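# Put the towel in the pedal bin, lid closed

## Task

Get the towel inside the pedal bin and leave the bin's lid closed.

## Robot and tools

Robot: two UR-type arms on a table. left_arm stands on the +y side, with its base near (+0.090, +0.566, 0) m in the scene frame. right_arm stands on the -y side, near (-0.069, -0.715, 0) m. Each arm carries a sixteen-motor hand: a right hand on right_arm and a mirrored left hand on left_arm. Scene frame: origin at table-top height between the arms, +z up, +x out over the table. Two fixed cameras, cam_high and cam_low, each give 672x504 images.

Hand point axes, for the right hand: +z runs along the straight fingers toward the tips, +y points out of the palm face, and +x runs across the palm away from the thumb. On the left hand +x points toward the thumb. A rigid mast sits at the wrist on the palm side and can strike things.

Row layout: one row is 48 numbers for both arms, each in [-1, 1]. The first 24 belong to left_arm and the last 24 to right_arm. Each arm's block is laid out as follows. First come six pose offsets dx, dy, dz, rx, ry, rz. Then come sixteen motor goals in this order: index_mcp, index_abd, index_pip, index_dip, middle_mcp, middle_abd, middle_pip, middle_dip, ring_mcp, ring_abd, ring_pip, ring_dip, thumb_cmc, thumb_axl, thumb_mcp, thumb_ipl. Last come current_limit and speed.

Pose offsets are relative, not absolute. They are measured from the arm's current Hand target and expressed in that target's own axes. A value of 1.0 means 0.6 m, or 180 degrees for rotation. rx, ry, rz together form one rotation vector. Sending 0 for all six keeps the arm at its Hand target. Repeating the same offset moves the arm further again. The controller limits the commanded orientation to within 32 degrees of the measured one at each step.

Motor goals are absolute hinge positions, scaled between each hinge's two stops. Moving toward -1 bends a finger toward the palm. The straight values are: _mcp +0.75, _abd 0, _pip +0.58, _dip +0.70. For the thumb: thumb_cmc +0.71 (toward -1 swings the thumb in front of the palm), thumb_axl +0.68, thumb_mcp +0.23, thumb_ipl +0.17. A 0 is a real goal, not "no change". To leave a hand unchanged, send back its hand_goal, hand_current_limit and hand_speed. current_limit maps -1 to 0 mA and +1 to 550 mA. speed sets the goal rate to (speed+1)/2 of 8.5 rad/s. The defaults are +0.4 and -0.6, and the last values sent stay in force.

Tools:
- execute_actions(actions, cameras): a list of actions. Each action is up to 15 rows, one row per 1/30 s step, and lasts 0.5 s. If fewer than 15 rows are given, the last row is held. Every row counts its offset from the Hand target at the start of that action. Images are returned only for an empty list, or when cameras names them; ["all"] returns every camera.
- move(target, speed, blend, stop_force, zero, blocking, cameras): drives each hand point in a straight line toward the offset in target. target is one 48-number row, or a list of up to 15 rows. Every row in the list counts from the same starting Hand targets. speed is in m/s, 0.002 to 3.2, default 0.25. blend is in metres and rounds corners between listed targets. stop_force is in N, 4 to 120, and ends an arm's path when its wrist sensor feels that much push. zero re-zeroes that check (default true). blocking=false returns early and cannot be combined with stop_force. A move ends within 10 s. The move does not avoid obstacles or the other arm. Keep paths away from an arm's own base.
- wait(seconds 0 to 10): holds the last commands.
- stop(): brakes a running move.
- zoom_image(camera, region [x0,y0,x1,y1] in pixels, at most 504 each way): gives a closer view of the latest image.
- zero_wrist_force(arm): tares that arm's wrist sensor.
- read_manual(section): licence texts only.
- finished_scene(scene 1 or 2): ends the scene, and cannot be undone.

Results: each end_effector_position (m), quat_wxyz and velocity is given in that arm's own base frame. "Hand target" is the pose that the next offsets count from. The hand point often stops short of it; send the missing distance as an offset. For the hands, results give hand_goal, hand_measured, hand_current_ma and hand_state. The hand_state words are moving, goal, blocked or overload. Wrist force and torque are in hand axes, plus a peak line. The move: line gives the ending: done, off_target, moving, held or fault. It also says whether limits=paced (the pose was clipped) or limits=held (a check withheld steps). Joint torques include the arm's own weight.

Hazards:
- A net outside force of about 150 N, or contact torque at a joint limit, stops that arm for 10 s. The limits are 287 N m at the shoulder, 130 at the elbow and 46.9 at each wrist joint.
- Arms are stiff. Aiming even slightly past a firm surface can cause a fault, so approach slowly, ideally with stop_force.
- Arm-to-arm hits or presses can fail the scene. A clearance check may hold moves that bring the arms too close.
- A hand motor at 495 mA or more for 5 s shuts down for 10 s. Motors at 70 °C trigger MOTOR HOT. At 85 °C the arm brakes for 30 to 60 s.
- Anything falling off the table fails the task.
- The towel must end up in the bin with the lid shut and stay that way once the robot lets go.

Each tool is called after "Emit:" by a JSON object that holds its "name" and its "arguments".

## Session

Emit:
{"name": "execute_actions", "arguments": {"actions": []}}

Emit:
{"name": "zoom_image", "arguments": {"camera": "cam_high", "region": [200, 150, 460, 410]}}

Scene clock: 0.00 s.
left_arm: end_effector_position=(+1.0604, -0.2978, +0.3627) hand_goal=(+0.754, +0.000, +0.576, +0.696, +0.754, +0.000, +0.576, +0.696, +0.754, +0.000, +0.576, +0.696, +0.714, +0.678, +0.226, +0.168) hand_measured=(+0.754, +0.000, +0.576, +0.696, +0.754, +0.000, +0.576, +0.696, +0.754, +0.000, +0.576, +0.696, +0.714, +0.678, +0.226, +0.168) hand_current_ma=(+0, +0, +0, +0, +0, +0, +0, +0, +0, +0, +0, +0, +0, +0, +0, +0) hand_state=(goal, goal, goal, goal, goal, goal, goal, goal, goal, goal, goal, goal, goal, goal, goal, goal) hand_current_limit=0.40 hand_speed=-0.60 end_effector_quat_wxyz=(+0.568, -0.544, +0.581, -0.210) | right_arm: end_effector_position=(+0.9105, +0.2971, +0.1727) hand_goal=(+0.754, +0.000, +0.576, +0.696, +0.754, +0.000, +0.576, +0.696, +0.754, +0.000, +0.576, +0.696, +0.714, +0.678, +0.226, +0.168) hand_measured=(+0.754, +0.000, +0.576, +0.696, +0.754, +0.000, +0.576, +0.696, +0.754, +0.000, +0.576, +0.696, +0.714, +0.678, +0.226, +0.168) hand_current_ma=(+0, +0, +0, +0, +0, +0, +0, +0, +0, +0, +0, +0, +0, +0, +0, +0) hand_state=(goal, goal, goal, goal, goal, goal, goal, goal, goal, goal, goal, goal, goal, goal, goal, goal) hand_current_limit=0.40 hand_speed=-0.60 end_effector_quat_wxyz=(+0.591, -0.438, -0.677, -0.021)
Joint positions: left_arm=[-0.612 -0.807 0.816 0.471 0.616 0.063] | right_arm=[-0.049 -0.406 0.815 2.375 1.039 2.297]
Joint velocities: within noise
Joint torques (N m): no reading
Motor temperatures (°C): left_arm=[32 32 31 33 35 35] | right_arm=[32 29 32 36 35 41]
Wrist force (N): no reading
Wrist torque (N m): no reading
Wrist force, peak (N): no reading
Hand target: left_arm +1.0604, -0.2978, +0.3627; +0.568, -0.544, +0.581, -0.210 | right_arm +0.9105, +0.2971, +0.1727; +0.591, -0.438, -0.677, -0.021

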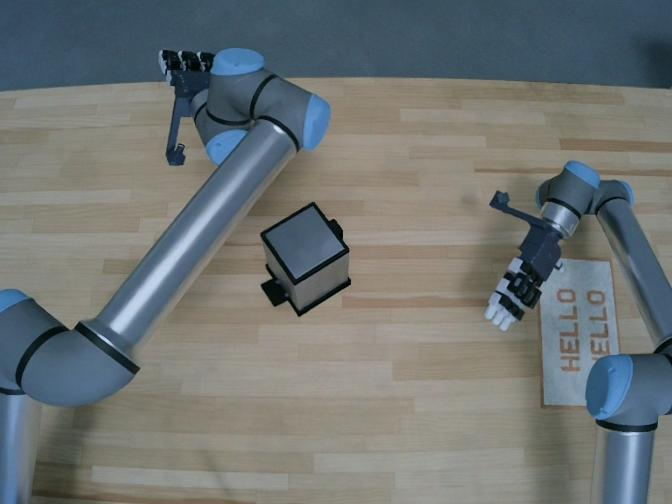

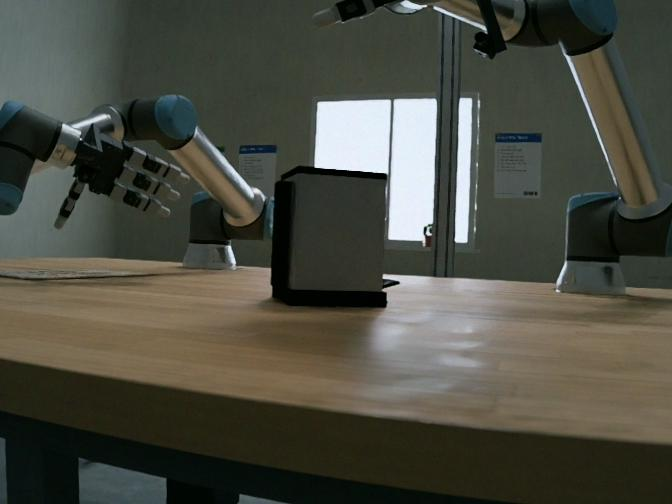

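Scaled by 1.938 from the camera's 672x504 image, which has a finer 960x720 frame.

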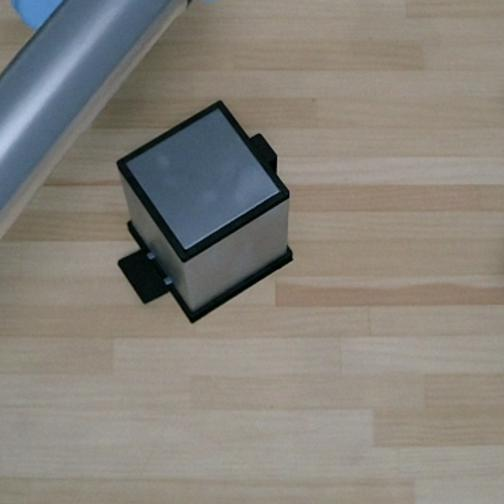

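Emit:
{"name": "zoom_image", "arguments": {"camera": "cam_high", "region": [470, 150, 672, 430]}}

Emit:
{"name": "zoom_image", "arguments": {"camera": "cam_low", "region": [0, 130, 220, 310]}}

Emit:
{"name": "zoom_image", "arguments": {"camera": "cam_high", "region": [130, 20, 360, 200]}}

Scaled by 1.800 from the camera's 672x504 image, which has a finer 960x720 frame.

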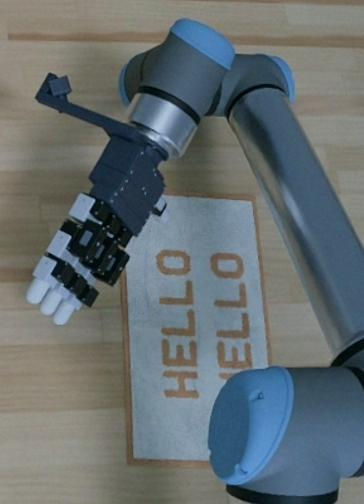

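Scaled by 2.291 from the camera's 672x504 image, which has a finer 960x720 frame.

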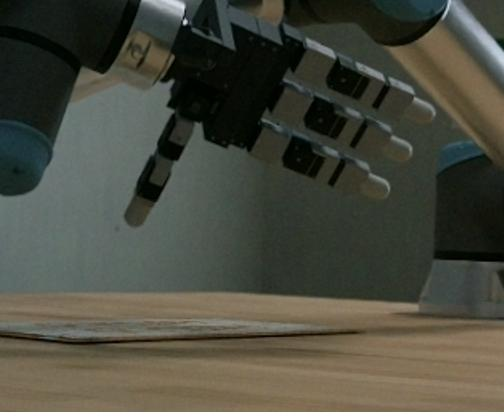

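Scaled by 2.191 from the camera's 672x504 image, which has a finer 960x720 frame.

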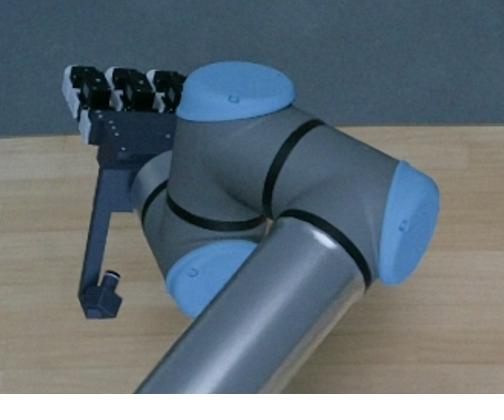

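Emit:
{"name": "move", "arguments": {"target": [-0.3503,0.3005,-0.6373,-0.0891,0.3936,0.1357,0.754,0,0.576,0.696,0.754,0,0.576,0.696,0.754,0,-0.883,-0.754,0.714,0.678,0.226,0.168,0.4,-0.6,0.2057,-0.2795,-0.1343,-0.0284,-0.2322,-0.3667,0.616,0,-0.299,0.261,0.616,0,-0.299,0.261,0.616,0,-0.299,0.261,-0.671,0.677,-0.112,0.168,0.4,-0.6], "speed": 0.3, "cameras": ["all"]}}

Scene clock: 107.77 s.
left_arm: end_effector_position=(+0.6000, -0.2001, +0.4002) hand_goal=(+0.754, +0.000, +0.576, +0.696, +0.754, +0.000, +0.576, +0.696, +0.754, +0.000, -0.882, -0.754, +0.714, +0.678, +0.226, +0.168) hand_measured=(+0.748, +0.000, +0.576, +0.696, +0.748, +0.000, +0.576, +0.696, +0.748, +0.000, -0.876, -0.750, +0.708, +0.678, +0.224, +0.168) hand_current_ma=(-6, +0, +0, +0, -5, +0, +0, +0, -6, +0, +5, +2, -4, +0, -1, +0) hand_state=(goal, goal, goal, goal, goal, goal, goal, goal, goal, goal, goal, goal, goal, goal, goal, goal) hand_current_limit=0.40 hand_speed=-0.60 end_effector_quat_wxyz=(+0.084, -0.265, +0.916, -0.289) | right_arm: end_effector_position=(+0.8798, +0.2202, +0.3800) hand_goal=(+0.616, +0.000, -0.298, +0.262, +0.616, +0.000, -0.298, +0.262, +0.616, +0.000, -0.298, +0.262, -0.670, +0.678, -0.112, +0.168) hand_measured=(+0.620, +0.000, -0.294, +0.266, +0.620, +0.000, -0.294, +0.264, +0.618, +0.000, -0.294, +0.266, -0.660, +0.678, -0.114, +0.168) hand_current_ma=(+13, +2, +18, +13, +13, +2, +16, +10, +11, +2, +16, +12, +38, -2, -10, -1) hand_state=(goal, goal, goal, goal, goal, goal, goal, goal, goal, goal, goal, goal, goal, goal, goal, goal) hand_current_limit=0.40 hand_speed=-0.60 end_effector_quat_wxyz=(-0.201, +0.011, +0.957, +0.211)
Joint positions: left_arm=[-0.513 -1.401 1.525 0.895 1.846 0.416] | right_arm=[-0.142 -0.703 0.83 1.925 1.214 1.363]
Joint torques (N m): left_arm=[8.98 -72.39 -36.5 4.85 3.03 2.15] | right_arm=[-17.53 -136.84 -30.22 2.04 -2.76 -2.96]
Wrist force (N): left_arm=[-1.2 0.3 0.5] | right_arm=[-0.7 -0.4 -0.4]
Wrist torque (N m): left_arm=[0.09 0.24 -0.16] | right_arm=[0.16 0.08 0.20]
Wrist force, peak (N): left_arm=[1.2 -0.8 2.0] | right_arm=[-1.3 1.0 -0.2]
Hand target: left_arm +0.6000, -0.2000, +0.4002; +0.083, -0.265, +0.916, -0.289 | right_arm +0.8798, +0.2202, +0.3801; -0.201, +0.011, +0.957, +0.211
Off the commanded pose: left_arm 0.000 m, 0 deg | right_arm 0.000 m, 0 deg.
move: done

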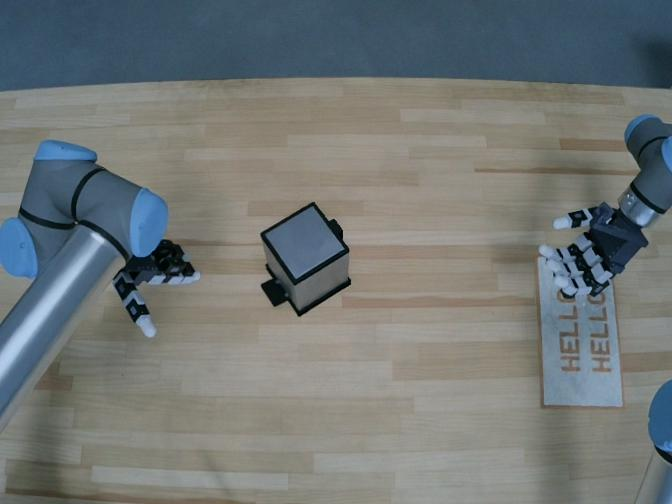

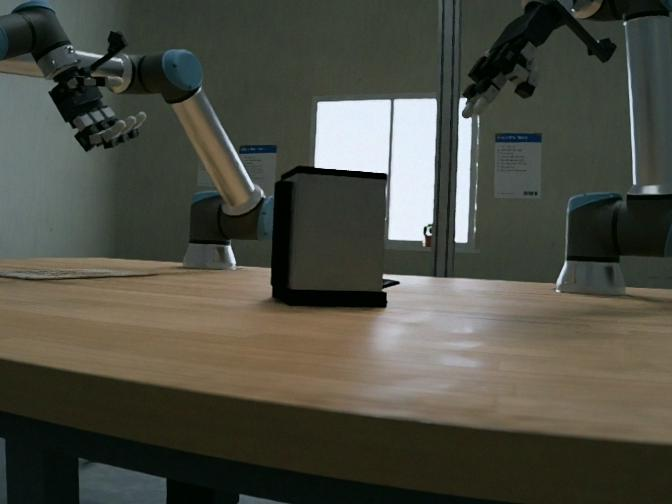

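Emit:
{"name": "move", "arguments": {"target": [0.0512,0.0633,0.5227,0,0,0,0.754,0,0.576,0.696,0.754,0,0.576,0.696,0.754,0,-0.883,-0.754,0.714,0.678,0.226,0.168,0.75,-0.6,0.0262,-0.1537,-0.0618,0.1445,-0.2170,-0.3026,0.616,0,-0.299,0.261,0.616,0,-0.299,0.261,0.616,0,-0.299,0.261,-0.671,0.677,-0.112,0.168,0.4,-0.6], "speed": 0.3, "cameras": []}}

Emit:
{"name": "move", "arguments": {"target": [0,0,0,0,0,0,0.754,0,0.576,0.696,0.754,0,0.576,0.696,0.754,0,-0.883,-0.754,0.714,0.678,0.226,0.168,0.75,-0.6,0.2902,-0.0047,0.1893,0.2709,0.0167,-0.2391,0.616,0,-0.299,0.261,0.616,0,-0.299,0.261,0.616,0,-0.299,0.261,-0.671,0.677,-0.112,0.168,0.4,-0.6], "speed": 0.3, "cameras": ["all"]}}

Emit:
{"name": "zoom_image", "arguments": {"camera": "cam_high", "region": [470, 200, 672, 430]}}

Emit:
{"name": "zoom_image", "arguments": {"camera": "cam_high", "region": [180, 180, 380, 380]}}

Emit:
{"name": "zoom_image", "arguments": {"camera": "cam_low", "region": [340, 160, 500, 320]}}

Emit:
{"name": "zoom_image", "arguments": {"camera": "cam_low", "region": [0, 150, 150, 310]}}

Scene clock: 118.53 s.
left_arm: end_effector_position=(+0.6533, -0.3420, +0.1215) hand_goal=(+0.754, +0.000, +0.576, +0.696, +0.754, +0.000, +0.576, +0.696, +0.754, +0.000, -0.882, -0.754, +0.714, +0.678, +0.226, +0.168) hand_measured=(+0.748, +0.000, +0.576, +0.696, +0.748, +0.000, +0.576, +0.696, +0.748, +0.000, -0.876, -0.752, +0.708, +0.678, +0.224, +0.168) hand_current_ma=(-6, +0, +0, +0, -5, +0, +0, +0, -6, +0, +5, +2, -4, +0, -1, +0) hand_state=(goal, goal, goal, goal, goal, goal, goal, goal, goal, goal, goal, goal, goal, goal, goal, goal) hand_current_limit=0.75 hand_speed=-0.60 end_effector_quat_wxyz=(+0.083, -0.265, +0.916, -0.289) | right_arm: end_effector_position=(+0.8698, +0.1201, +0.3801) hand_goal=(+0.616, +0.000, -0.298, +0.262, +0.616, +0.000, -0.298, +0.262, +0.616, +0.000, -0.298, +0.262, -0.670, +0.678, -0.112, +0.168) hand_measured=(+0.620, +0.000, -0.294, +0.266, +0.620, +0.000, -0.294, +0.264, +0.618, +0.000, -0.294, +0.266, -0.672, +0.678, -0.114, +0.168) hand_current_ma=(+13, +2, +18, +13, +13, +2, +16, +10, +12, +2, +16, +12, -5, -2, -11, -1) hand_state=(goal, goal, goal, goal, goal, goal, goal, goal, goal, goal, goal, goal, goal, goal, goal, goal) hand_current_limit=0.40 hand_speed=-0.60 end_effector_quat_wxyz=(+0.234, -0.392, +0.888, +0.053)
Joint positions: left_arm=[-0.657 -1.106 1.639 0.457 1.769 0.291] | right_arm=[-0.239 -0.96 1.046 1.161 1.204 0.561]
Joint torques (N m): left_arm=[-10.33 -66.29 -51.53 -0.21 -1.38 -3.3] | right_arm=[-19.75 -122.07 -30.89 0.66 -2.7 -3.68]
Wrist force (N): left_arm=[-0.9 0.0 0.6] | right_arm=[0.6 0.0 -1.3]
Wrist torque (N m): left_arm=[0.03 0.18 0.10] | right_arm=[0.36 -0.07 0.22]
Wrist force, peak (N): left_arm=[-0.3 0.3 2.3] | right_arm=[0.5 0.0 -1.8]
Hand target: left_arm +0.6534, -0.3421, +0.1214; +0.083, -0.265, +0.916, -0.289 | right_arm +0.8698, +0.1201, +0.3802; +0.234, -0.392, +0.888, +0.053
Off the commanded pose: left_arm 0.000 m, 0 deg | right_arm 0.000 m, 0 deg.
move: done
No camera images: "cameras" was empty.

Scene clock: 121.07 s.
left_arm: end_effector_position=(+0.6534, -0.3421, +0.1214) hand_goal=(+0.754, +0.000, +0.576, +0.696, +0.754, +0.000, +0.576, +0.696, +0.754, +0.000, -0.882, -0.754, +0.714, +0.678, +0.226, +0.168) hand_measured=(+0.748, +0.000, +0.576, +0.696, +0.748, +0.000, +0.576, +0.696, +0.748, +0.000, -0.876, -0.752, +0.708, +0.678, +0.224, +0.168) hand_current_ma=(-6, +0, +0, +0, -5, +0, +0, +0, -6, +0, +5, +2, -4, +0, -1, +0) hand_state=(goal, goal, goal, goal, goal, goal, goal, goal, goal, goal, goal, goal, goal, goal, goal, goal) hand_current_limit=0.75 hand_speed=-0.60 end_effector_quat_wxyz=(+0.083, -0.265, +0.916, -0.289) | right_arm: end_effector_position=(+0.8129, +0.0328, +0.2002) hand_goal=(+0.616, +0.000, -0.298, +0.262, +0.616, +0.000, -0.298, +0.262, +0.616, +0.000, -0.298, +0.262, -0.670, +0.678, -0.112, +0.168) hand_measured=(+0.612, +0.000, -0.294, +0.266, +0.612, +0.000, -0.296, +0.264, +0.612, +0.000, -0.296, +0.266, -0.672, +0.678, -0.114, +0.168) hand_current_ma=(-19, +2, +11, +13, -19, +2, +11, +10, -17, +2, +11, +12, -5, -2, -9, -1) hand_state=(goal, goal, goal, goal, goal, goal, goal, goal, goal, goal, goal, goal, goal, goal, goal, goal) hand_current_limit=0.40 hand_speed=-0.60 end_effector_quat_wxyz=(+0.352, -0.553, +0.636, -0.406)
Joint positions: left_arm=[-0.657 -1.106 1.639 0.457 1.769 0.291] | right_arm=[-0.224 -1.316 1.835 -0.082 1.495 -0.036]
Joint torques (N m): left_arm=[-13.62 -67.38 -48.89 0.14 -1.73 -3.51] | right_arm=[-16.94 -89.98 -28.54 -2.4 -2.16 -3.98]
Wrist force (N): left_arm=[-1.1 -0.1 0.8] | right_arm=[0.1 0.5 -1.0]
Wrist torque (N m): left_arm=[0.01 0.21 0.08] | right_arm=[0.33 -0.03 0.15]
Wrist force, peak (N): left_arm=[-0.9 0.2 1.5] | right_arm=[0.8 1.4 -0.7]
Hand target: left_arm +0.6534, -0.3421, +0.1214; +0.083, -0.265, +0.916, -0.289 | right_arm +0.8129, +0.0328, +0.2002; +0.352, -0.553, +0.636, -0.406
Off the commanded pose: left_arm 0.000 m, 0 deg | right_arm 0.000 m, 0 deg.
move: done

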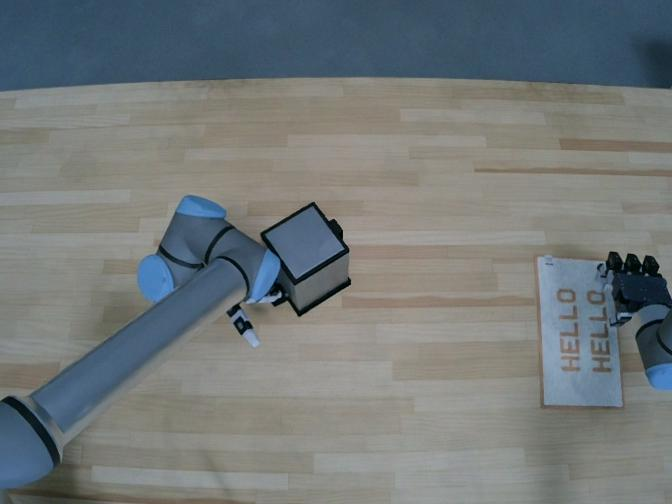

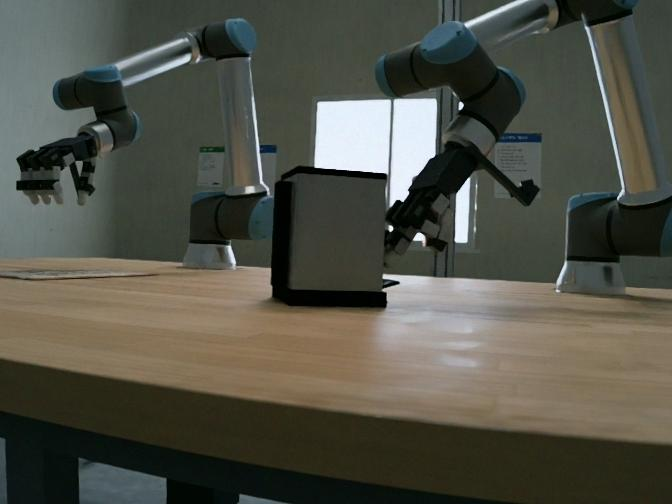

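Scaled by 2.191 from the camera's 672x504 image, which has a finer 960x720 frame.

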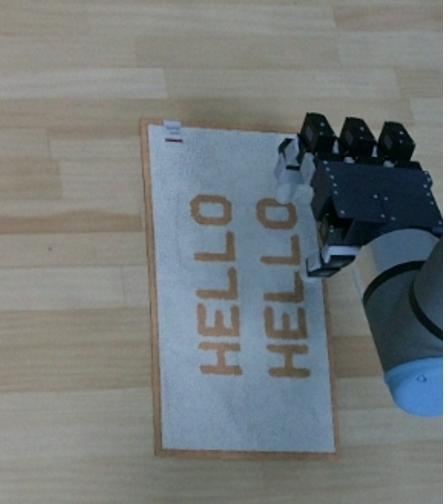

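Scaled by 2.520 from the camera's 672x504 image, which has a finer 960x720 frame.

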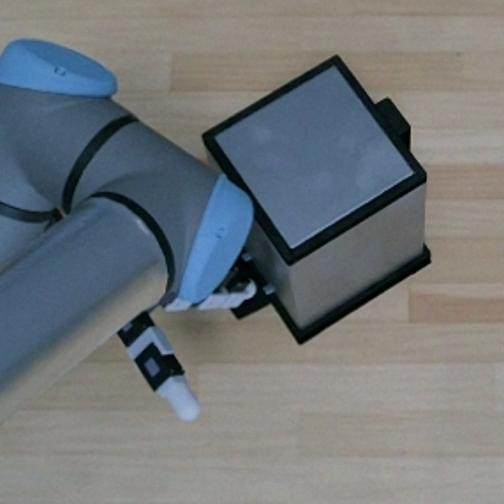

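Scaled by 3.150 from the camera's 672x504 image, which has a finer 960x720 frame.

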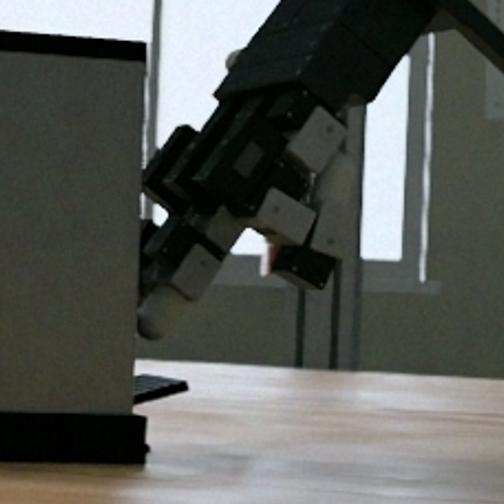

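Scaled by 3.150 from the camera's 672x504 image, which has a finer 960x720 frame.

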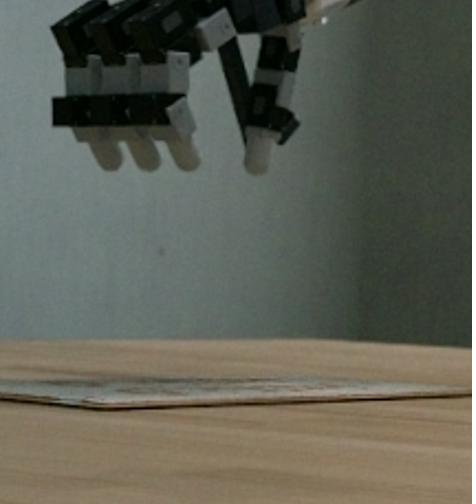

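Emit:
{"name": "move", "arguments": {"target": [[0,0,0,0,0,0,0.754,0,0.576,0.696,0.754,0,0.576,0.696,0.754,0,-0.883,-0.754,0.714,0.678,0.226,0.168,0.75,-0.6,-0.0083,0.1893,0.087,0,0,0,0.616,0,-0.299,0.261,0.616,0,-0.299,0.261,0.616,0,-0.299,0.261,-0.671,0.677,-0.112,0.168,0.4,-0.6],[0,0,0,0,0,0,0.754,0,0.576,0.696,0.754,0,0.576,0.696,0.754,0,-0.883,-0.754,0.714,0.678,0.226,0.168,0.75,-0.6,-0.0083,0.2603,0.1201,0,0,0,0.616,0,-0.299,0.261,0.616,0,-0.299,0.261,0.616,0,-0.299,0.261,-0.671,0.677,-0.112,0.168,0.4,-0.6]], "speed": [0.12, 0.02], "blend": [0.005, 0], "stop_force": 5, "cameras": ["all"]}}

Emit:
{"name": "zoom_image", "arguments": {"camera": "cam_high", "region": [470, 200, 672, 430]}}

Emit:
{"name": "zoom_image", "arguments": {"camera": "cam_low", "region": [0, 180, 130, 310]}}

Scene clock: 149.33 s.
left_arm: end_effector_position=(+0.6534, -0.3421, +0.1214) hand_goal=(+0.754, +0.000, +0.576, +0.696, +0.754, +0.000, +0.576, +0.696, +0.754, +0.000, -0.882, -0.754, +0.714, +0.678, +0.226, +0.168) hand_measured=(+0.748, +0.000, +0.576, +0.696, +0.748, +0.000, +0.576, +0.696, +0.748, +0.000, -0.876, -0.752, +0.708, +0.678, +0.224, +0.168) hand_current_ma=(-6, +0, +0, +0, -5, +0, +0, +0, -6, +0, +5, +2, -4, +0, -1, +0) hand_state=(goal, goal, goal, goal, goal, goal, goal, goal, goal, goal, goal, goal, goal, goal, goal, goal) hand_current_limit=0.75 hand_speed=-0.60 end_effector_quat_wxyz=(+0.083, -0.265, +0.916, -0.289) | right_arm: end_effector_position=(+0.8130, +0.0377, +0.0375) hand_goal=(+0.616, +0.000, -0.298, +0.262, +0.616, +0.000, -0.298, +0.262, +0.616, +0.000, -0.298, +0.262, -0.670, +0.678, -0.112, +0.168) hand_measured=(+0.618, +0.000, -0.304, +0.256, +0.618, +0.000, -0.304, +0.256, +0.618, +0.000, -0.302, +0.258, -0.672, +0.678, -0.114, +0.168) hand_current_ma=(+9, +2, -20, -23, +7, +2, -20, -19, +5, +2, -15, -18, -5, -2, -8, -1) hand_state=(goal, goal, goal, goal, goal, goal, goal, goal, goal, goal, goal, goal, goal, goal, goal, goal) hand_current_limit=0.40 hand_speed=-0.60 end_effector_quat_wxyz=(+0.352, -0.553, +0.636, -0.406)
Joint positions: left_arm=[-0.657 -1.106 1.639 0.457 1.769 0.291] | right_arm=[-0.216 -1.143 1.946 -0.366 1.502 -0.033]
Joint torques (N m): left_arm=[-16.14 -67.18 -49.29 0 -1.49 -2.84] | right_arm=[-2.51 -94.93 -36.34 1.45 -0.24 1.76]
Wrist force (N): left_arm=[-1.2 0.1 1.0] | right_arm=[0.7 -2.6 -0.9]
Wrist torque (N m): left_arm=[0.02 0.23 0.06] | right_arm=[0.23 -0.07 -0.04]
Wrist force, peak (N): left_arm=[-1.4 -0.5 1.2] | right_arm=[0.1 -7.6 -3.1]
Hand target: left_arm +0.6534, -0.3421, +0.1214; +0.083, -0.265, +0.916, -0.289 | right_arm +0.8130, +0.0377, +0.0375; +0.352, -0.553, +0.636, -0.406 (not the last commanded pose)
Off the commanded pose: left_arm 0.000 m, 0 deg | right_arm 0.009 m, 0 deg.
move: contact (right_arm); path passed 1 of 2 targets

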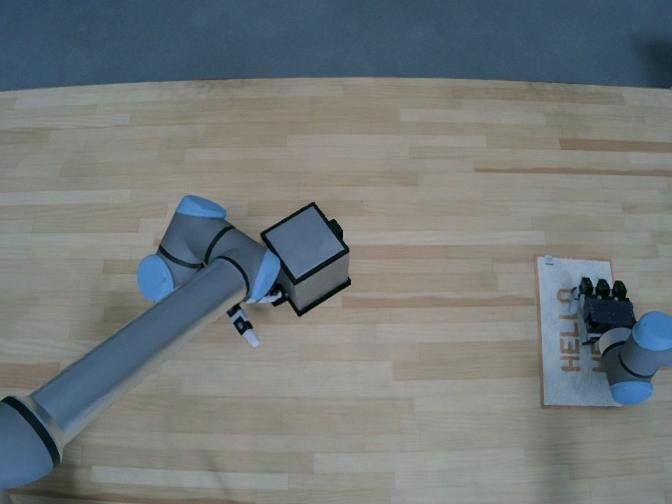

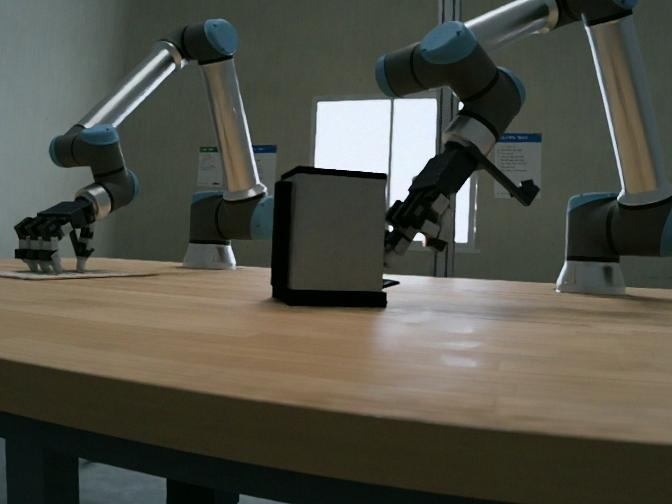

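Scaled by 2.191 from the camera's 672x504 image, which has a finer 960x720 frame.

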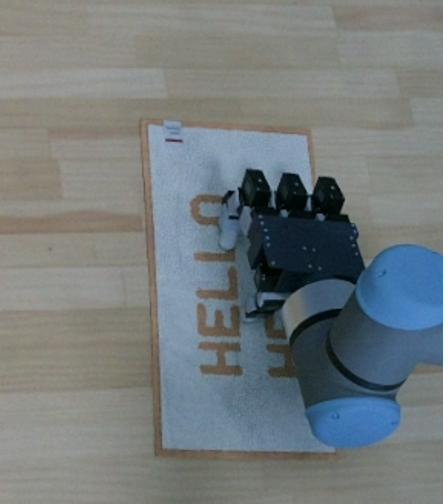

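Scaled by 3.877 from the camera's 672x504 image, which has a finer 960x720 frame.

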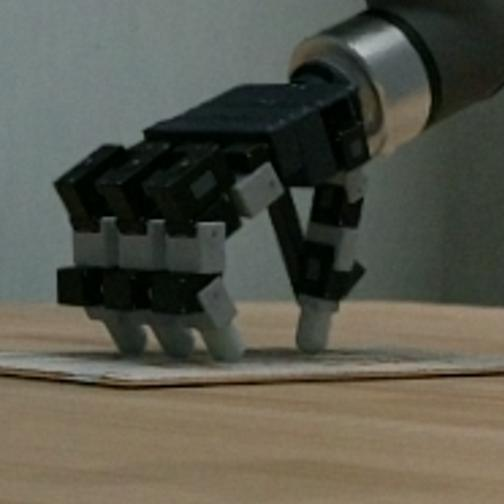

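Emit:
{"name": "execute_actions", "arguments": {"actions": [[[0,0,0,0,0,0,0.754,0,0.576,0.696,0.754,0,0.576,0.696,0.754,0,-0.883,-0.754,0.714,0.678,0.226,0.168,0.75,-0.6,0,0.0036,0.0017,0,0,0,0.58,0,-0.299,0.261,0.58,0,-0.299,0.261,0.58,0,-0.299,0.261,-0.671,0.677,-0.112,0.168,0.1,-0.8]],
[[0,0,0,0,0,0,0.754,0,0.576,0.696,0.754,0,0.576,0.696,0.754,0,-0.883,-0.754,0.714,0.678,0.226,0.168,0.75,-0.6,0,0,0,0,0,0,0.45,0,-0.299,0.261,0.45,0,-0.299,0.261,0.45,0,-0.299,0.261,-0.671,0.677,-0.112,0.168,0.1,-0.8]],
[[0,0,0,0,0,0,0.754,0,0.576,0.696,0.754,0,0.576,0.696,0.754,0,-0.883,-0.754,0.714,0.678,0.226,0.168,0.75,-0.6,0,-0.0036,-0.0017,0,0,0,0.3,0,-0.27,0.27,0.3,0,-0.27,0.27,0.3,0,-0.27,0.27,-0.671,0.677,-0.112,0.168,0.1,-0.8]],
[[0,0,0,0,0,0,0.754,0,0.576,0.696,0.754,0,0.576,0.696,0.754,0,-0.883,-0.754,0.714,0.678,0.226,0.168,0.75,-0.6,0,-0.0036,-0.0017,0,0,0,0.15,0,-0.19,0.28,0.15,0,-0.19,0.28,0.15,0,-0.19,0.28,-0.671,0.677,-0.14,0.168,0.1,-0.8]]], "cameras": ["all"]}}

Emit:
{"name": "zoom_image", "arguments": {"camera": "cam_high", "region": [470, 200, 672, 430]}}

Emit:
{"name": "zoom_image", "arguments": {"camera": "cam_low", "region": [0, 180, 130, 310]}}

Scene clock: 161.57 s.
left_arm: end_effector_position=(+0.6534, -0.3421, +0.1214) hand_goal=(+0.754, +0.000, +0.576, +0.696, +0.754, +0.000, +0.576, +0.696, +0.754, +0.000, -0.882, -0.754, +0.714, +0.678, +0.226, +0.168) hand_measured=(+0.748, +0.000, +0.576, +0.696, +0.748, +0.000, +0.576, +0.696, +0.748, +0.000, -0.876, -0.752, +0.708, +0.678, +0.224, +0.168) hand_current_ma=(-6, +0, +0, +0, -5, +0, +0, +0, -6, +0, +5, +2, -4, +0, -1, +0) hand_state=(goal, goal, goal, goal, goal, goal, goal, goal, goal, goal, goal, goal, goal, goal, goal, goal) hand_current_limit=0.75 hand_speed=-0.60 end_effector_quat_wxyz=(+0.083, -0.265, +0.916, -0.289) | right_arm: end_effector_position=(+0.8130, +0.0377, +0.0399) hand_goal=(+0.150, +0.000, -0.190, +0.280, +0.150, +0.000, -0.190, +0.280, +0.150, +0.000, -0.190, +0.280, -0.670, +0.678, -0.140, +0.168) hand_measured=(+0.550, +0.000, -0.216, +0.250, +0.548, +0.000, -0.216, +0.254, +0.544, +0.000, -0.214, +0.252, -0.672, +0.678, -0.136, +0.168) hand_current_ma=(+303, +2, -110, -131, +302, +2, -115, -115, +303, +2, -99, -124, -5, -2, +16, -1) hand_state=(blocked, goal, blocked, blocked, blocked, goal, blocked, blocked, blocked, goal, blocked, blocked, goal, goal, goal, goal) hand_current_limit=0.10 hand_speed=-0.80 end_effector_quat_wxyz=(+0.352, -0.553, +0.636, -0.406)
Joint positions: left_arm=[-0.657 -1.106 1.639 0.457 1.769 0.291] | right_arm=[-0.216 -1.146 1.945 -0.362 1.502 -0.033]
Joint torques (N m): left_arm=[-13.22 -65.53 -50.39 0.38 -1.27 -2.34] | right_arm=[-0.96 -78.67 -26.34 4.8 0.81 1.65]
Wrist force (N): left_arm=[-0.8 0.1 1.0] | right_arm=[0.1 -16.5 -5.2]
Wrist torque (N m): left_arm=[0.03 0.18 0.10] | right_arm=[0.83 0.09 -0.41]
Wrist force, peak (N): left_arm=[-1.3 0.0 1.3] | right_arm=[0.3 -20.0 -5.7]
Hand target: left_arm +0.6534, -0.3421, +0.1214; +0.083, -0.265, +0.916, -0.289 | right_arm +0.8130, +0.0377, +0.0399; +0.352, -0.553, +0.636, -0.406
Off the commanded pose: left_arm 0.000 m, 0 deg | right_arm 0.000 m, 0 deg.
Step readings (end_effector_position of left_arm | right_arm):
0: (+0.6534, -0.3421, +0.1214) | (+0.8130, +0.0377, +0.0375)
1: (+0.6534, -0.3421, +0.1214) | (+0.8130, +0.0377, +0.0375)
2: (+0.6534, -0.3421, +0.1214) | (+0.8131, +0.0377, +0.0375)
4: (+0.6534, -0.3421, +0.1214) | (+0.8132, +0.0377, +0.0367)
8: (+0.6534, -0.3421, +0.1214) | (+0.8132, +0.0377, +0.0357)
15: (+0.6534, -0.3421, +0.1214) | (+0.8131, +0.0377, +0.0353)
16: (+0.6534, -0.3421, +0.1214) | (+0.8131, +0.0377, +0.0353)
17: (+0.6534, -0.3421, +0.1214) | (+0.8130, +0.0377, +0.0352)
19: (+0.6534, -0.3421, +0.1214) | (+0.8130, +0.0377, +0.0352)
23: (+0.6534, -0.3421, +0.1214) | (+0.8130, +0.0377, +0.0352)
30: (+0.6534, -0.3421, +0.1214) | (+0.8130, +0.0377, +0.0352)
31: (+0.6534, -0.3421, +0.1214) | (+0.8130, +0.0377, +0.0352)
32: (+0.6534, -0.3421, +0.1214) | (+0.8130, +0.0377, +0.0352)
34: (+0.6534, -0.3421, +0.1214) | (+0.8128, +0.0378, +0.0361)
38: (+0.6534, -0.3421, +0.1214) | (+0.8128, +0.0377, +0.0371)
45: (+0.6534, -0.3421, +0.1214) | (+0.8130, +0.0377, +0.0375)
46: (+0.6534, -0.3421, +0.1214) | (+0.8130, +0.0377, +0.0375)
47: (+0.6534, -0.3421, +0.1214) | (+0.8130, +0.0377, +0.0376)
49: (+0.6534, -0.3421, +0.1214) | (+0.8130, +0.0377, +0.0389)
53: (+0.6534, -0.3421, +0.1214) | (+0.8130, +0.0377, +0.0398)
60: (+0.6534, -0.3421, +0.1214) | (+0.8130, +0.0377, +0.0399)

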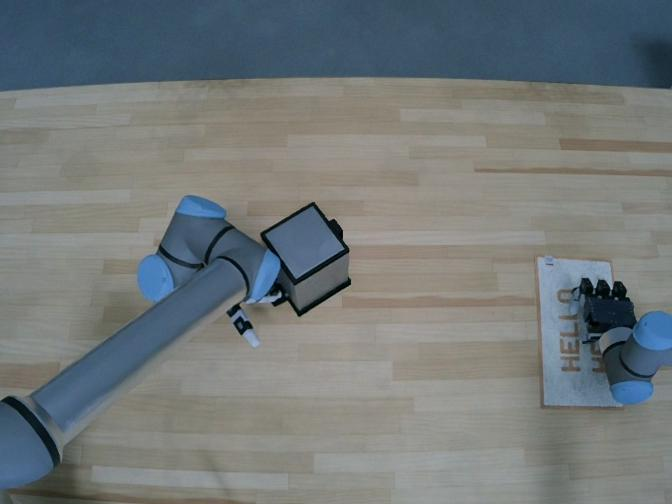

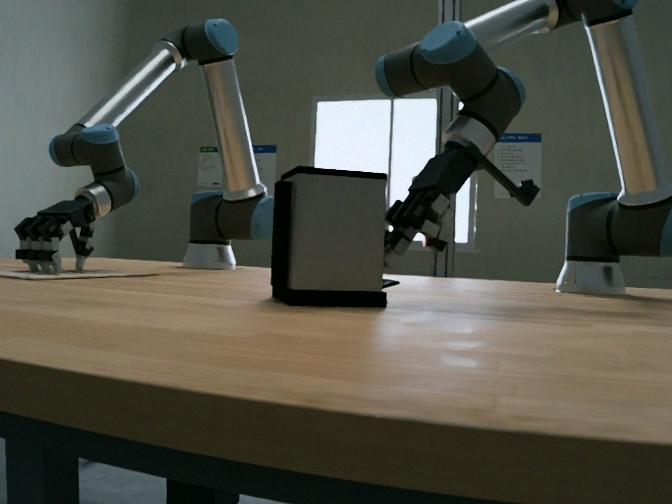

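Scaled by 2.191 from the camera's 672x504 image, which has a finer 960x720 frame.

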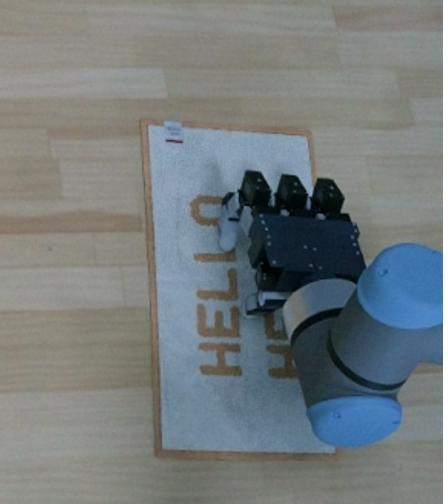

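Scaled by 3.877 from the camera's 672x504 image, which has a finer 960x720 frame.

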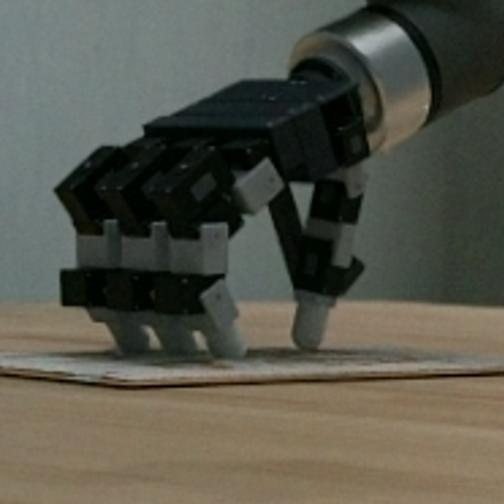

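Emit:
{"name": "execute_actions", "arguments": {"actions": [[[0,0,0,0,0,0,0.754,0,0.576,0.696,0.754,0,0.576,0.696,0.754,0,-0.883,-0.754,0.714,0.678,0.226,0.168,0.75,-0.6,0,-0.0036,-0.0017,0,0,0,0.1,0,-0.19,0.28,0.1,0,-0.19,0.28,0.1,0,-0.19,0.28,-0.671,0.677,-0.2,0.168,0.1,-0.8]],
[[0,0,0,0,0,0,0.754,0,0.576,0.696,0.754,0,0.576,0.696,0.754,0,-0.883,-0.754,0.714,0.678,0.226,0.168,0.75,-0.6,0,-0.0036,-0.0017,0,0,0,0.05,0,-0.15,0.28,0.05,0,-0.15,0.28,0.05,0,-0.15,0.28,-0.671,0.677,-0.25,0.168,0.1,-0.8]]], "cameras": ["all"]}}

Emit:
{"name": "zoom_image", "arguments": {"camera": "cam_high", "region": [470, 200, 672, 430]}}

Emit:
{"name": "zoom_image", "arguments": {"camera": "cam_low", "region": [0, 180, 130, 310]}}

Scene clock: 175.93 s.
left_arm: end_effector_position=(+0.6534, -0.3421, +0.1214) hand_goal=(+0.754, +0.000, +0.576, +0.696, +0.754, +0.000, +0.576, +0.696, +0.754, +0.000, -0.882, -0.754, +0.714, +0.678, +0.226, +0.168) hand_measured=(+0.748, +0.000, +0.576, +0.696, +0.748, +0.000, +0.576, +0.696, +0.748, +0.000, -0.876, -0.752, +0.708, +0.678, +0.224, +0.168) hand_current_ma=(-6, +0, +0, +0, -5, +0, +0, +0, -6, +0, +5, +2, -4, +0, -1, +0) hand_state=(goal, goal, goal, goal, goal, goal, goal, goal, goal, goal, goal, goal, goal, goal, goal, goal) hand_current_limit=0.75 hand_speed=-0.60 end_effector_quat_wxyz=(+0.083, -0.265, +0.916, -0.289) | right_arm: end_effector_position=(+0.8129, +0.0377, +0.0447) hand_goal=(+0.050, +0.000, -0.150, +0.280, +0.050, +0.000, -0.150, +0.280, +0.050, +0.000, -0.150, +0.280, -0.670, +0.678, -0.250, +0.168) hand_measured=(+0.052, +0.000, -0.152, +0.278, +0.052, +0.000, -0.152, +0.278, +0.052, +0.000, -0.152, +0.278, -0.672, +0.678, -0.246, +0.168) hand_current_ma=(+5, +2, -5, -10, +5, +2, -5, -8, +4, +2, -5, -10, -5, -2, +24, -1) hand_state=(goal, goal, goal, goal, goal, goal, goal, goal, goal, goal, goal, goal, goal, goal, goal, goal) hand_current_limit=0.10 hand_speed=-0.80 end_effector_quat_wxyz=(+0.352, -0.553, +0.636, -0.406)
Joint positions: left_arm=[-0.657 -1.106 1.639 0.457 1.769 0.291] | right_arm=[-0.216 -1.152 1.942 -0.354 1.502 -0.033]
Joint torques (N m): left_arm=[-13.26 -65.68 -49.71 0.03 -1.55 -2.41] | right_arm=[3.26 -91.88 -33.06 -1.28 1.52 2.75]
Wrist force (N): left_arm=[-1.0 -0.2 0.8] | right_arm=[0.1 0.5 -0.8]
Wrist torque (N m): left_arm=[0.00 0.21 0.09] | right_arm=[0.35 -0.01 -0.01]
Wrist force, peak (N): left_arm=[-0.9 0.0 1.5] | right_arm=[-0.1 -17.1 -5.3]
Hand target: left_arm +0.6534, -0.3421, +0.1214; +0.083, -0.265, +0.916, -0.289 | right_arm +0.8130, +0.0377, +0.0447; +0.352, -0.553, +0.636, -0.406
Off the commanded pose: left_arm 0.000 m, 0 deg | right_arm 0.000 m, 0 deg.
Step readings (end_effector_position of left_arm | right_arm):
0: (+0.6534, -0.3421, +0.1214) | (+0.8130, +0.0377, +0.0399)
1: (+0.6534, -0.3421, +0.1214) | (+0.8130, +0.0377, +0.0399)
2: (+0.6534, -0.3421, +0.1214) | (+0.8130, +0.0377, +0.0401)
4: (+0.6534, -0.3421, +0.1214) | (+0.8129, +0.0377, +0.0412)
8: (+0.6534, -0.3421, +0.1214) | (+0.8129, +0.0377, +0.0421)
15: (+0.6534, -0.3421, +0.1214) | (+0.8130, +0.0377, +0.0423)
16: (+0.6534, -0.3421, +0.1214) | (+0.8130, +0.0377, +0.0423)
17: (+0.6534, -0.3421, +0.1214) | (+0.8130, +0.0377, +0.0425)
19: (+0.6534, -0.3421, +0.1214) | (+0.8129, +0.0377, +0.0437)
23: (+0.6534, -0.3421, +0.1214) | (+0.8130, +0.0377, +0.0445)
30: (+0.6534, -0.3421, +0.1214) | (+0.8129, +0.0377, +0.0447)

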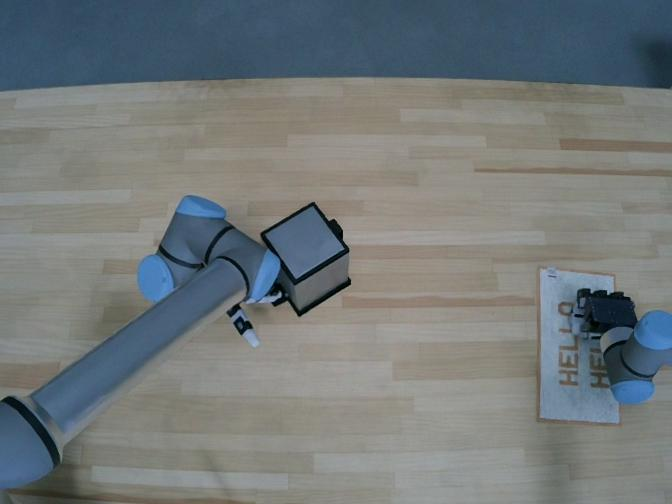

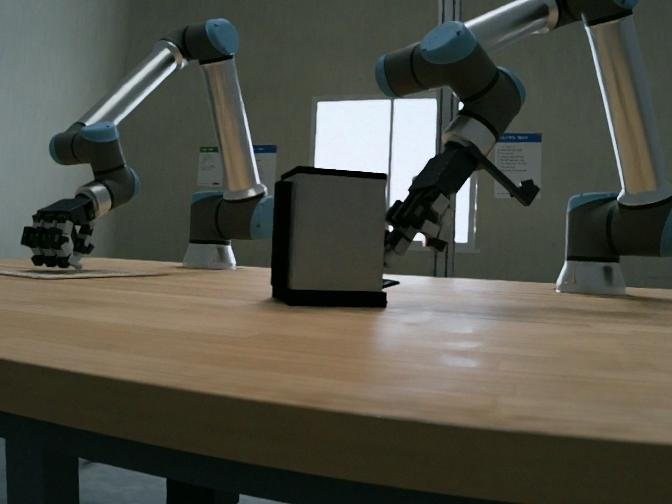

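Scaled by 2.191 from the camera's 672x504 image, which has a finer 960x720 frame.

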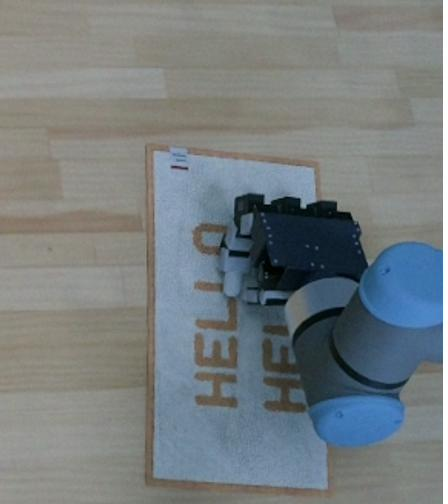

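Scaled by 3.877 from the camera's 672x504 image, which has a finer 960x720 frame.

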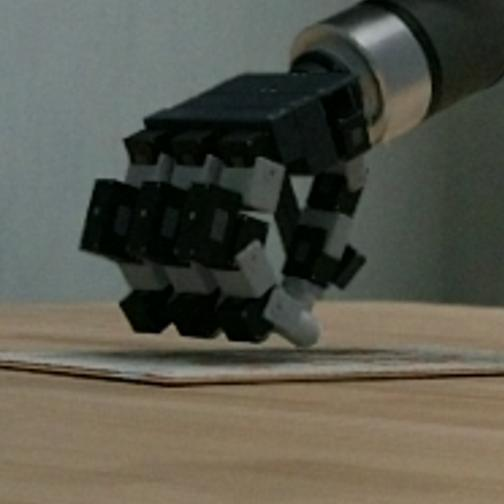

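Emit:
{"name": "move", "arguments": {"target": [0,0,0,0,0,0,0.754,0,0.576,0.696,0.754,0,0.576,0.696,0.754,0,-0.883,-0.754,0.714,0.678,0.226,0.168,0.75,-0.6,-0.0013,-0.0083,-0.0622,0.0556,0,0,0.616,0,-0.08,0.333,0.616,0,-0.08,0.333,0.616,0,-0.08,0.333,-0.671,0.677,-0.056,0.168,0.4,-0.6], "speed": 0.1, "cameras": []}}

Emit:
{"name": "move", "arguments": {"target": [0,0,0,0,0,0,0.754,0,0.576,0.696,0.754,0,0.576,0.696,0.754,0,-0.883,-0.754,0.714,0.678,0.226,0.168,0.75,-0.6,0,0.0483,0.0129,0,0,0,0.616,0,-0.08,0.333,0.616,0,-0.08,0.333,0.616,0,-0.08,0.333,-0.671,0.677,-0.056,0.168,0.4,-0.6], "speed": 0.015, "stop_force": 4, "cameras": ["all"]}}

Emit:
{"name": "zoom_image", "arguments": {"camera": "cam_high", "region": [470, 200, 672, 430]}}

Emit:
{"name": "zoom_image", "arguments": {"camera": "cam_low", "region": [0, 180, 130, 310]}}

Scene clock: 212.77 s.
left_arm: end_effector_position=(+0.6534, -0.3421, +0.1214) hand_goal=(+0.754, +0.000, +0.576, +0.696, +0.754, +0.000, +0.576, +0.696, +0.754, +0.000, -0.882, -0.754, +0.714, +0.678, +0.226, +0.168) hand_measured=(+0.748, +0.000, +0.576, +0.696, +0.748, +0.000, +0.576, +0.696, +0.748, +0.000, -0.876, -0.752, +0.708, +0.678, +0.224, +0.168) hand_current_ma=(-6, +0, +0, +0, -5, +0, +0, +0, -6, +0, +5, +2, -4, +0, -1, +0) hand_state=(goal, goal, goal, goal, goal, goal, goal, goal, goal, goal, goal, goal, goal, goal, goal, goal) hand_current_limit=0.75 hand_speed=-0.60 end_effector_quat_wxyz=(+0.083, -0.265, +0.916, -0.289) | right_arm: end_effector_position=(+0.7817, +0.0429, +0.0650) hand_goal=(+0.616, +0.000, -0.080, +0.334, +0.616, +0.000, -0.080, +0.334, +0.616, +0.000, -0.080, +0.334, -0.670, +0.678, -0.056, +0.168) hand_measured=(+0.596, +0.000, -0.084, +0.330, +0.596, +0.000, -0.084, +0.332, +0.598, +0.000, -0.084, +0.332, -0.672, +0.678, -0.058, +0.168) hand_current_ma=(-87, +2, -13, -11, -86, +2, -12, -9, -77, +2, -12, -11, -5, -2, -7, -1) hand_state=(goal, goal, goal, goal, goal, goal, goal, goal, goal, goal, goal, goal, goal, goal, goal, goal) hand_current_limit=0.40 hand_speed=-0.60 end_effector_quat_wxyz=(+0.399, -0.520, +0.598, -0.460)
Joint positions: left_arm=[-0.657 -1.106 1.639 0.457 1.769 0.291] | right_arm=[-0.223 -1.241 2.104 -0.6 1.491 -0.022]
Joint torques (N m): left_arm=[-14.32 -67.22 -51.58 0.03 -0.98 -2.03] | right_arm=[-16.86 -85.73 -21.17 -2.93 -2.09 3.47]
Wrist force (N): left_arm=[-0.6 0.0 1.0] | right_arm=[-0.1 0.4 -0.8]
Wrist torque (N m): left_arm=[0.02 0.15 0.12] | right_arm=[0.19 0.02 -0.02]
Wrist force, peak (N): left_arm=[-1.3 -0.2 1.3] | right_arm=[0.4 -4.2 -5.5]
Hand target: left_arm +0.6534, -0.3421, +0.1214; +0.083, -0.265, +0.916, -0.289 | right_arm +0.7816, +0.0429, +0.0650; +0.399, -0.520, +0.598, -0.460
Off the commanded pose: left_arm 0.000 m, 0 deg | right_arm 0.000 m, 0 deg.
move: done
No camera images: "cameras" was empty.

Scene clock: 215.37 s.
left_arm: end_effector_position=(+0.6534, -0.3421, +0.1214) hand_goal=(+0.754, +0.000, +0.576, +0.696, +0.754, +0.000, +0.576, +0.696, +0.754, +0.000, -0.882, -0.754, +0.714, +0.678, +0.226, +0.168) hand_measured=(+0.748, +0.000, +0.576, +0.696, +0.748, +0.000, +0.576, +0.696, +0.748, +0.000, -0.876, -0.752, +0.708, +0.678, +0.224, +0.168) hand_current_ma=(-6, +0, +0, +0, -5, +0, +0, +0, -6, +0, +5, +2, -4, +0, -1, +0) hand_state=(goal, goal, goal, goal, goal, goal, goal, goal, goal, goal, goal, goal, goal, goal, goal, goal) hand_current_limit=0.75 hand_speed=-0.60 end_effector_quat_wxyz=(+0.083, -0.265, +0.916, -0.289) | right_arm: end_effector_position=(+0.7816, +0.0429, +0.0449) hand_goal=(+0.616, +0.000, -0.080, +0.334, +0.616, +0.000, -0.080, +0.334, +0.616, +0.000, -0.080, +0.334, -0.670, +0.678, -0.056, +0.168) hand_measured=(+0.596, +0.000, -0.084, +0.330, +0.596, +0.000, -0.084, +0.332, +0.598, +0.000, -0.084, +0.332, -0.672, +0.678, -0.060, +0.168) hand_current_ma=(-87, +2, -13, -11, -86, +2, -12, -9, -77, +2, -12, -11, -7, -2, -16, -4) hand_state=(goal, goal, goal, goal, goal, goal, goal, goal, goal, goal, goal, goal, goal, goal, goal, goal) hand_current_limit=0.40 hand_speed=-0.60 end_effector_quat_wxyz=(+0.399, -0.520, +0.598, -0.460)
Joint positions: left_arm=[-0.657 -1.106 1.639 0.457 1.769 0.291] | right_arm=[-0.223 -1.212 2.113 -0.639 1.491 -0.022]
Joint torques (N m): left_arm=[-13.54 -69.08 -51 0.51 -1.69 -2.48] | right_arm=[-15.62 -82.86 -33.28 0.58 -0.71 2.33]
Wrist force (N): left_arm=[-0.8 0.0 1.0] | right_arm=[-0.1 -3.4 -2.9]
Wrist torque (N m): left_arm=[0.02 0.17 0.10] | right_arm=[0.00 -0.02 0.04]
Wrist force, peak (N): left_arm=[-1.6 0.1 1.0] | right_arm=[-0.6 -7.3 -4.4]
Hand target: left_arm +0.6534, -0.3421, +0.1214; +0.083, -0.265, +0.916, -0.289 | right_arm +0.7817, +0.0429, +0.0449; +0.399, -0.520, +0.598, -0.460 (not the last commanded pose)
Off the commanded pose: left_arm 0.000 m, 0 deg | right_arm 0.010 m, 0 deg.
move: contact (right_arm)

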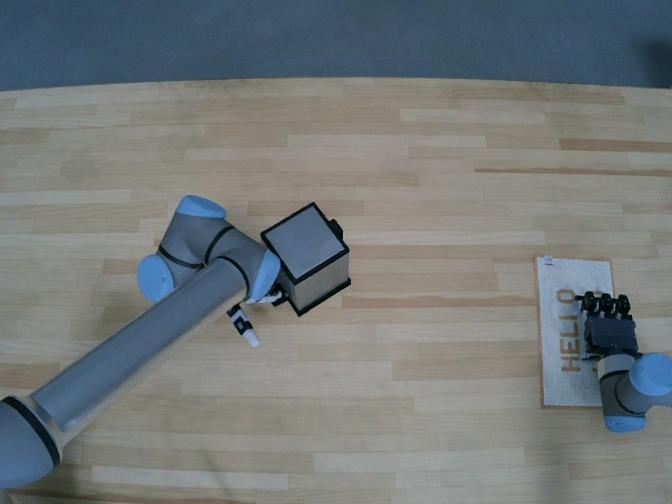

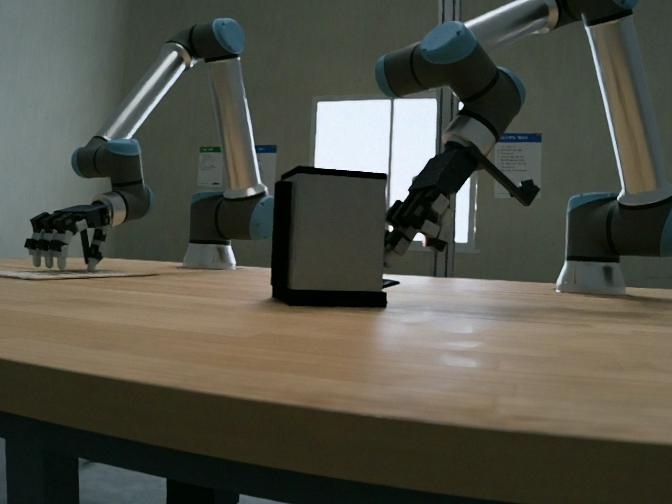

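Scaled by 2.191 from the camera's 672x504 image, which has a finer 960x720 frame.

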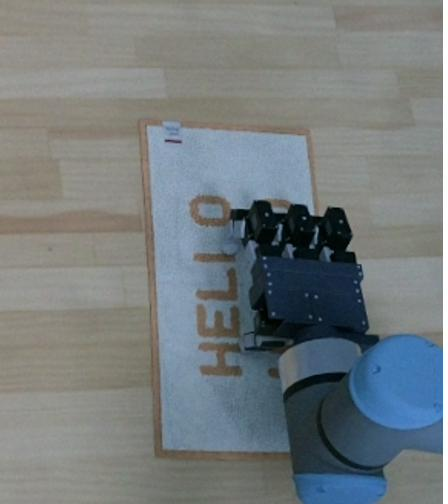

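Scaled by 3.877 from the camera's 672x504 image, which has a finer 960x720 frame.

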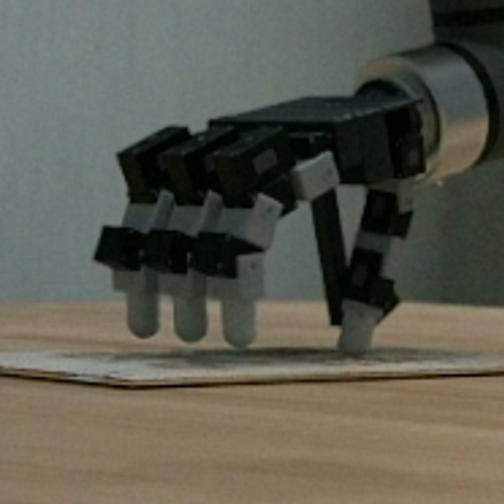

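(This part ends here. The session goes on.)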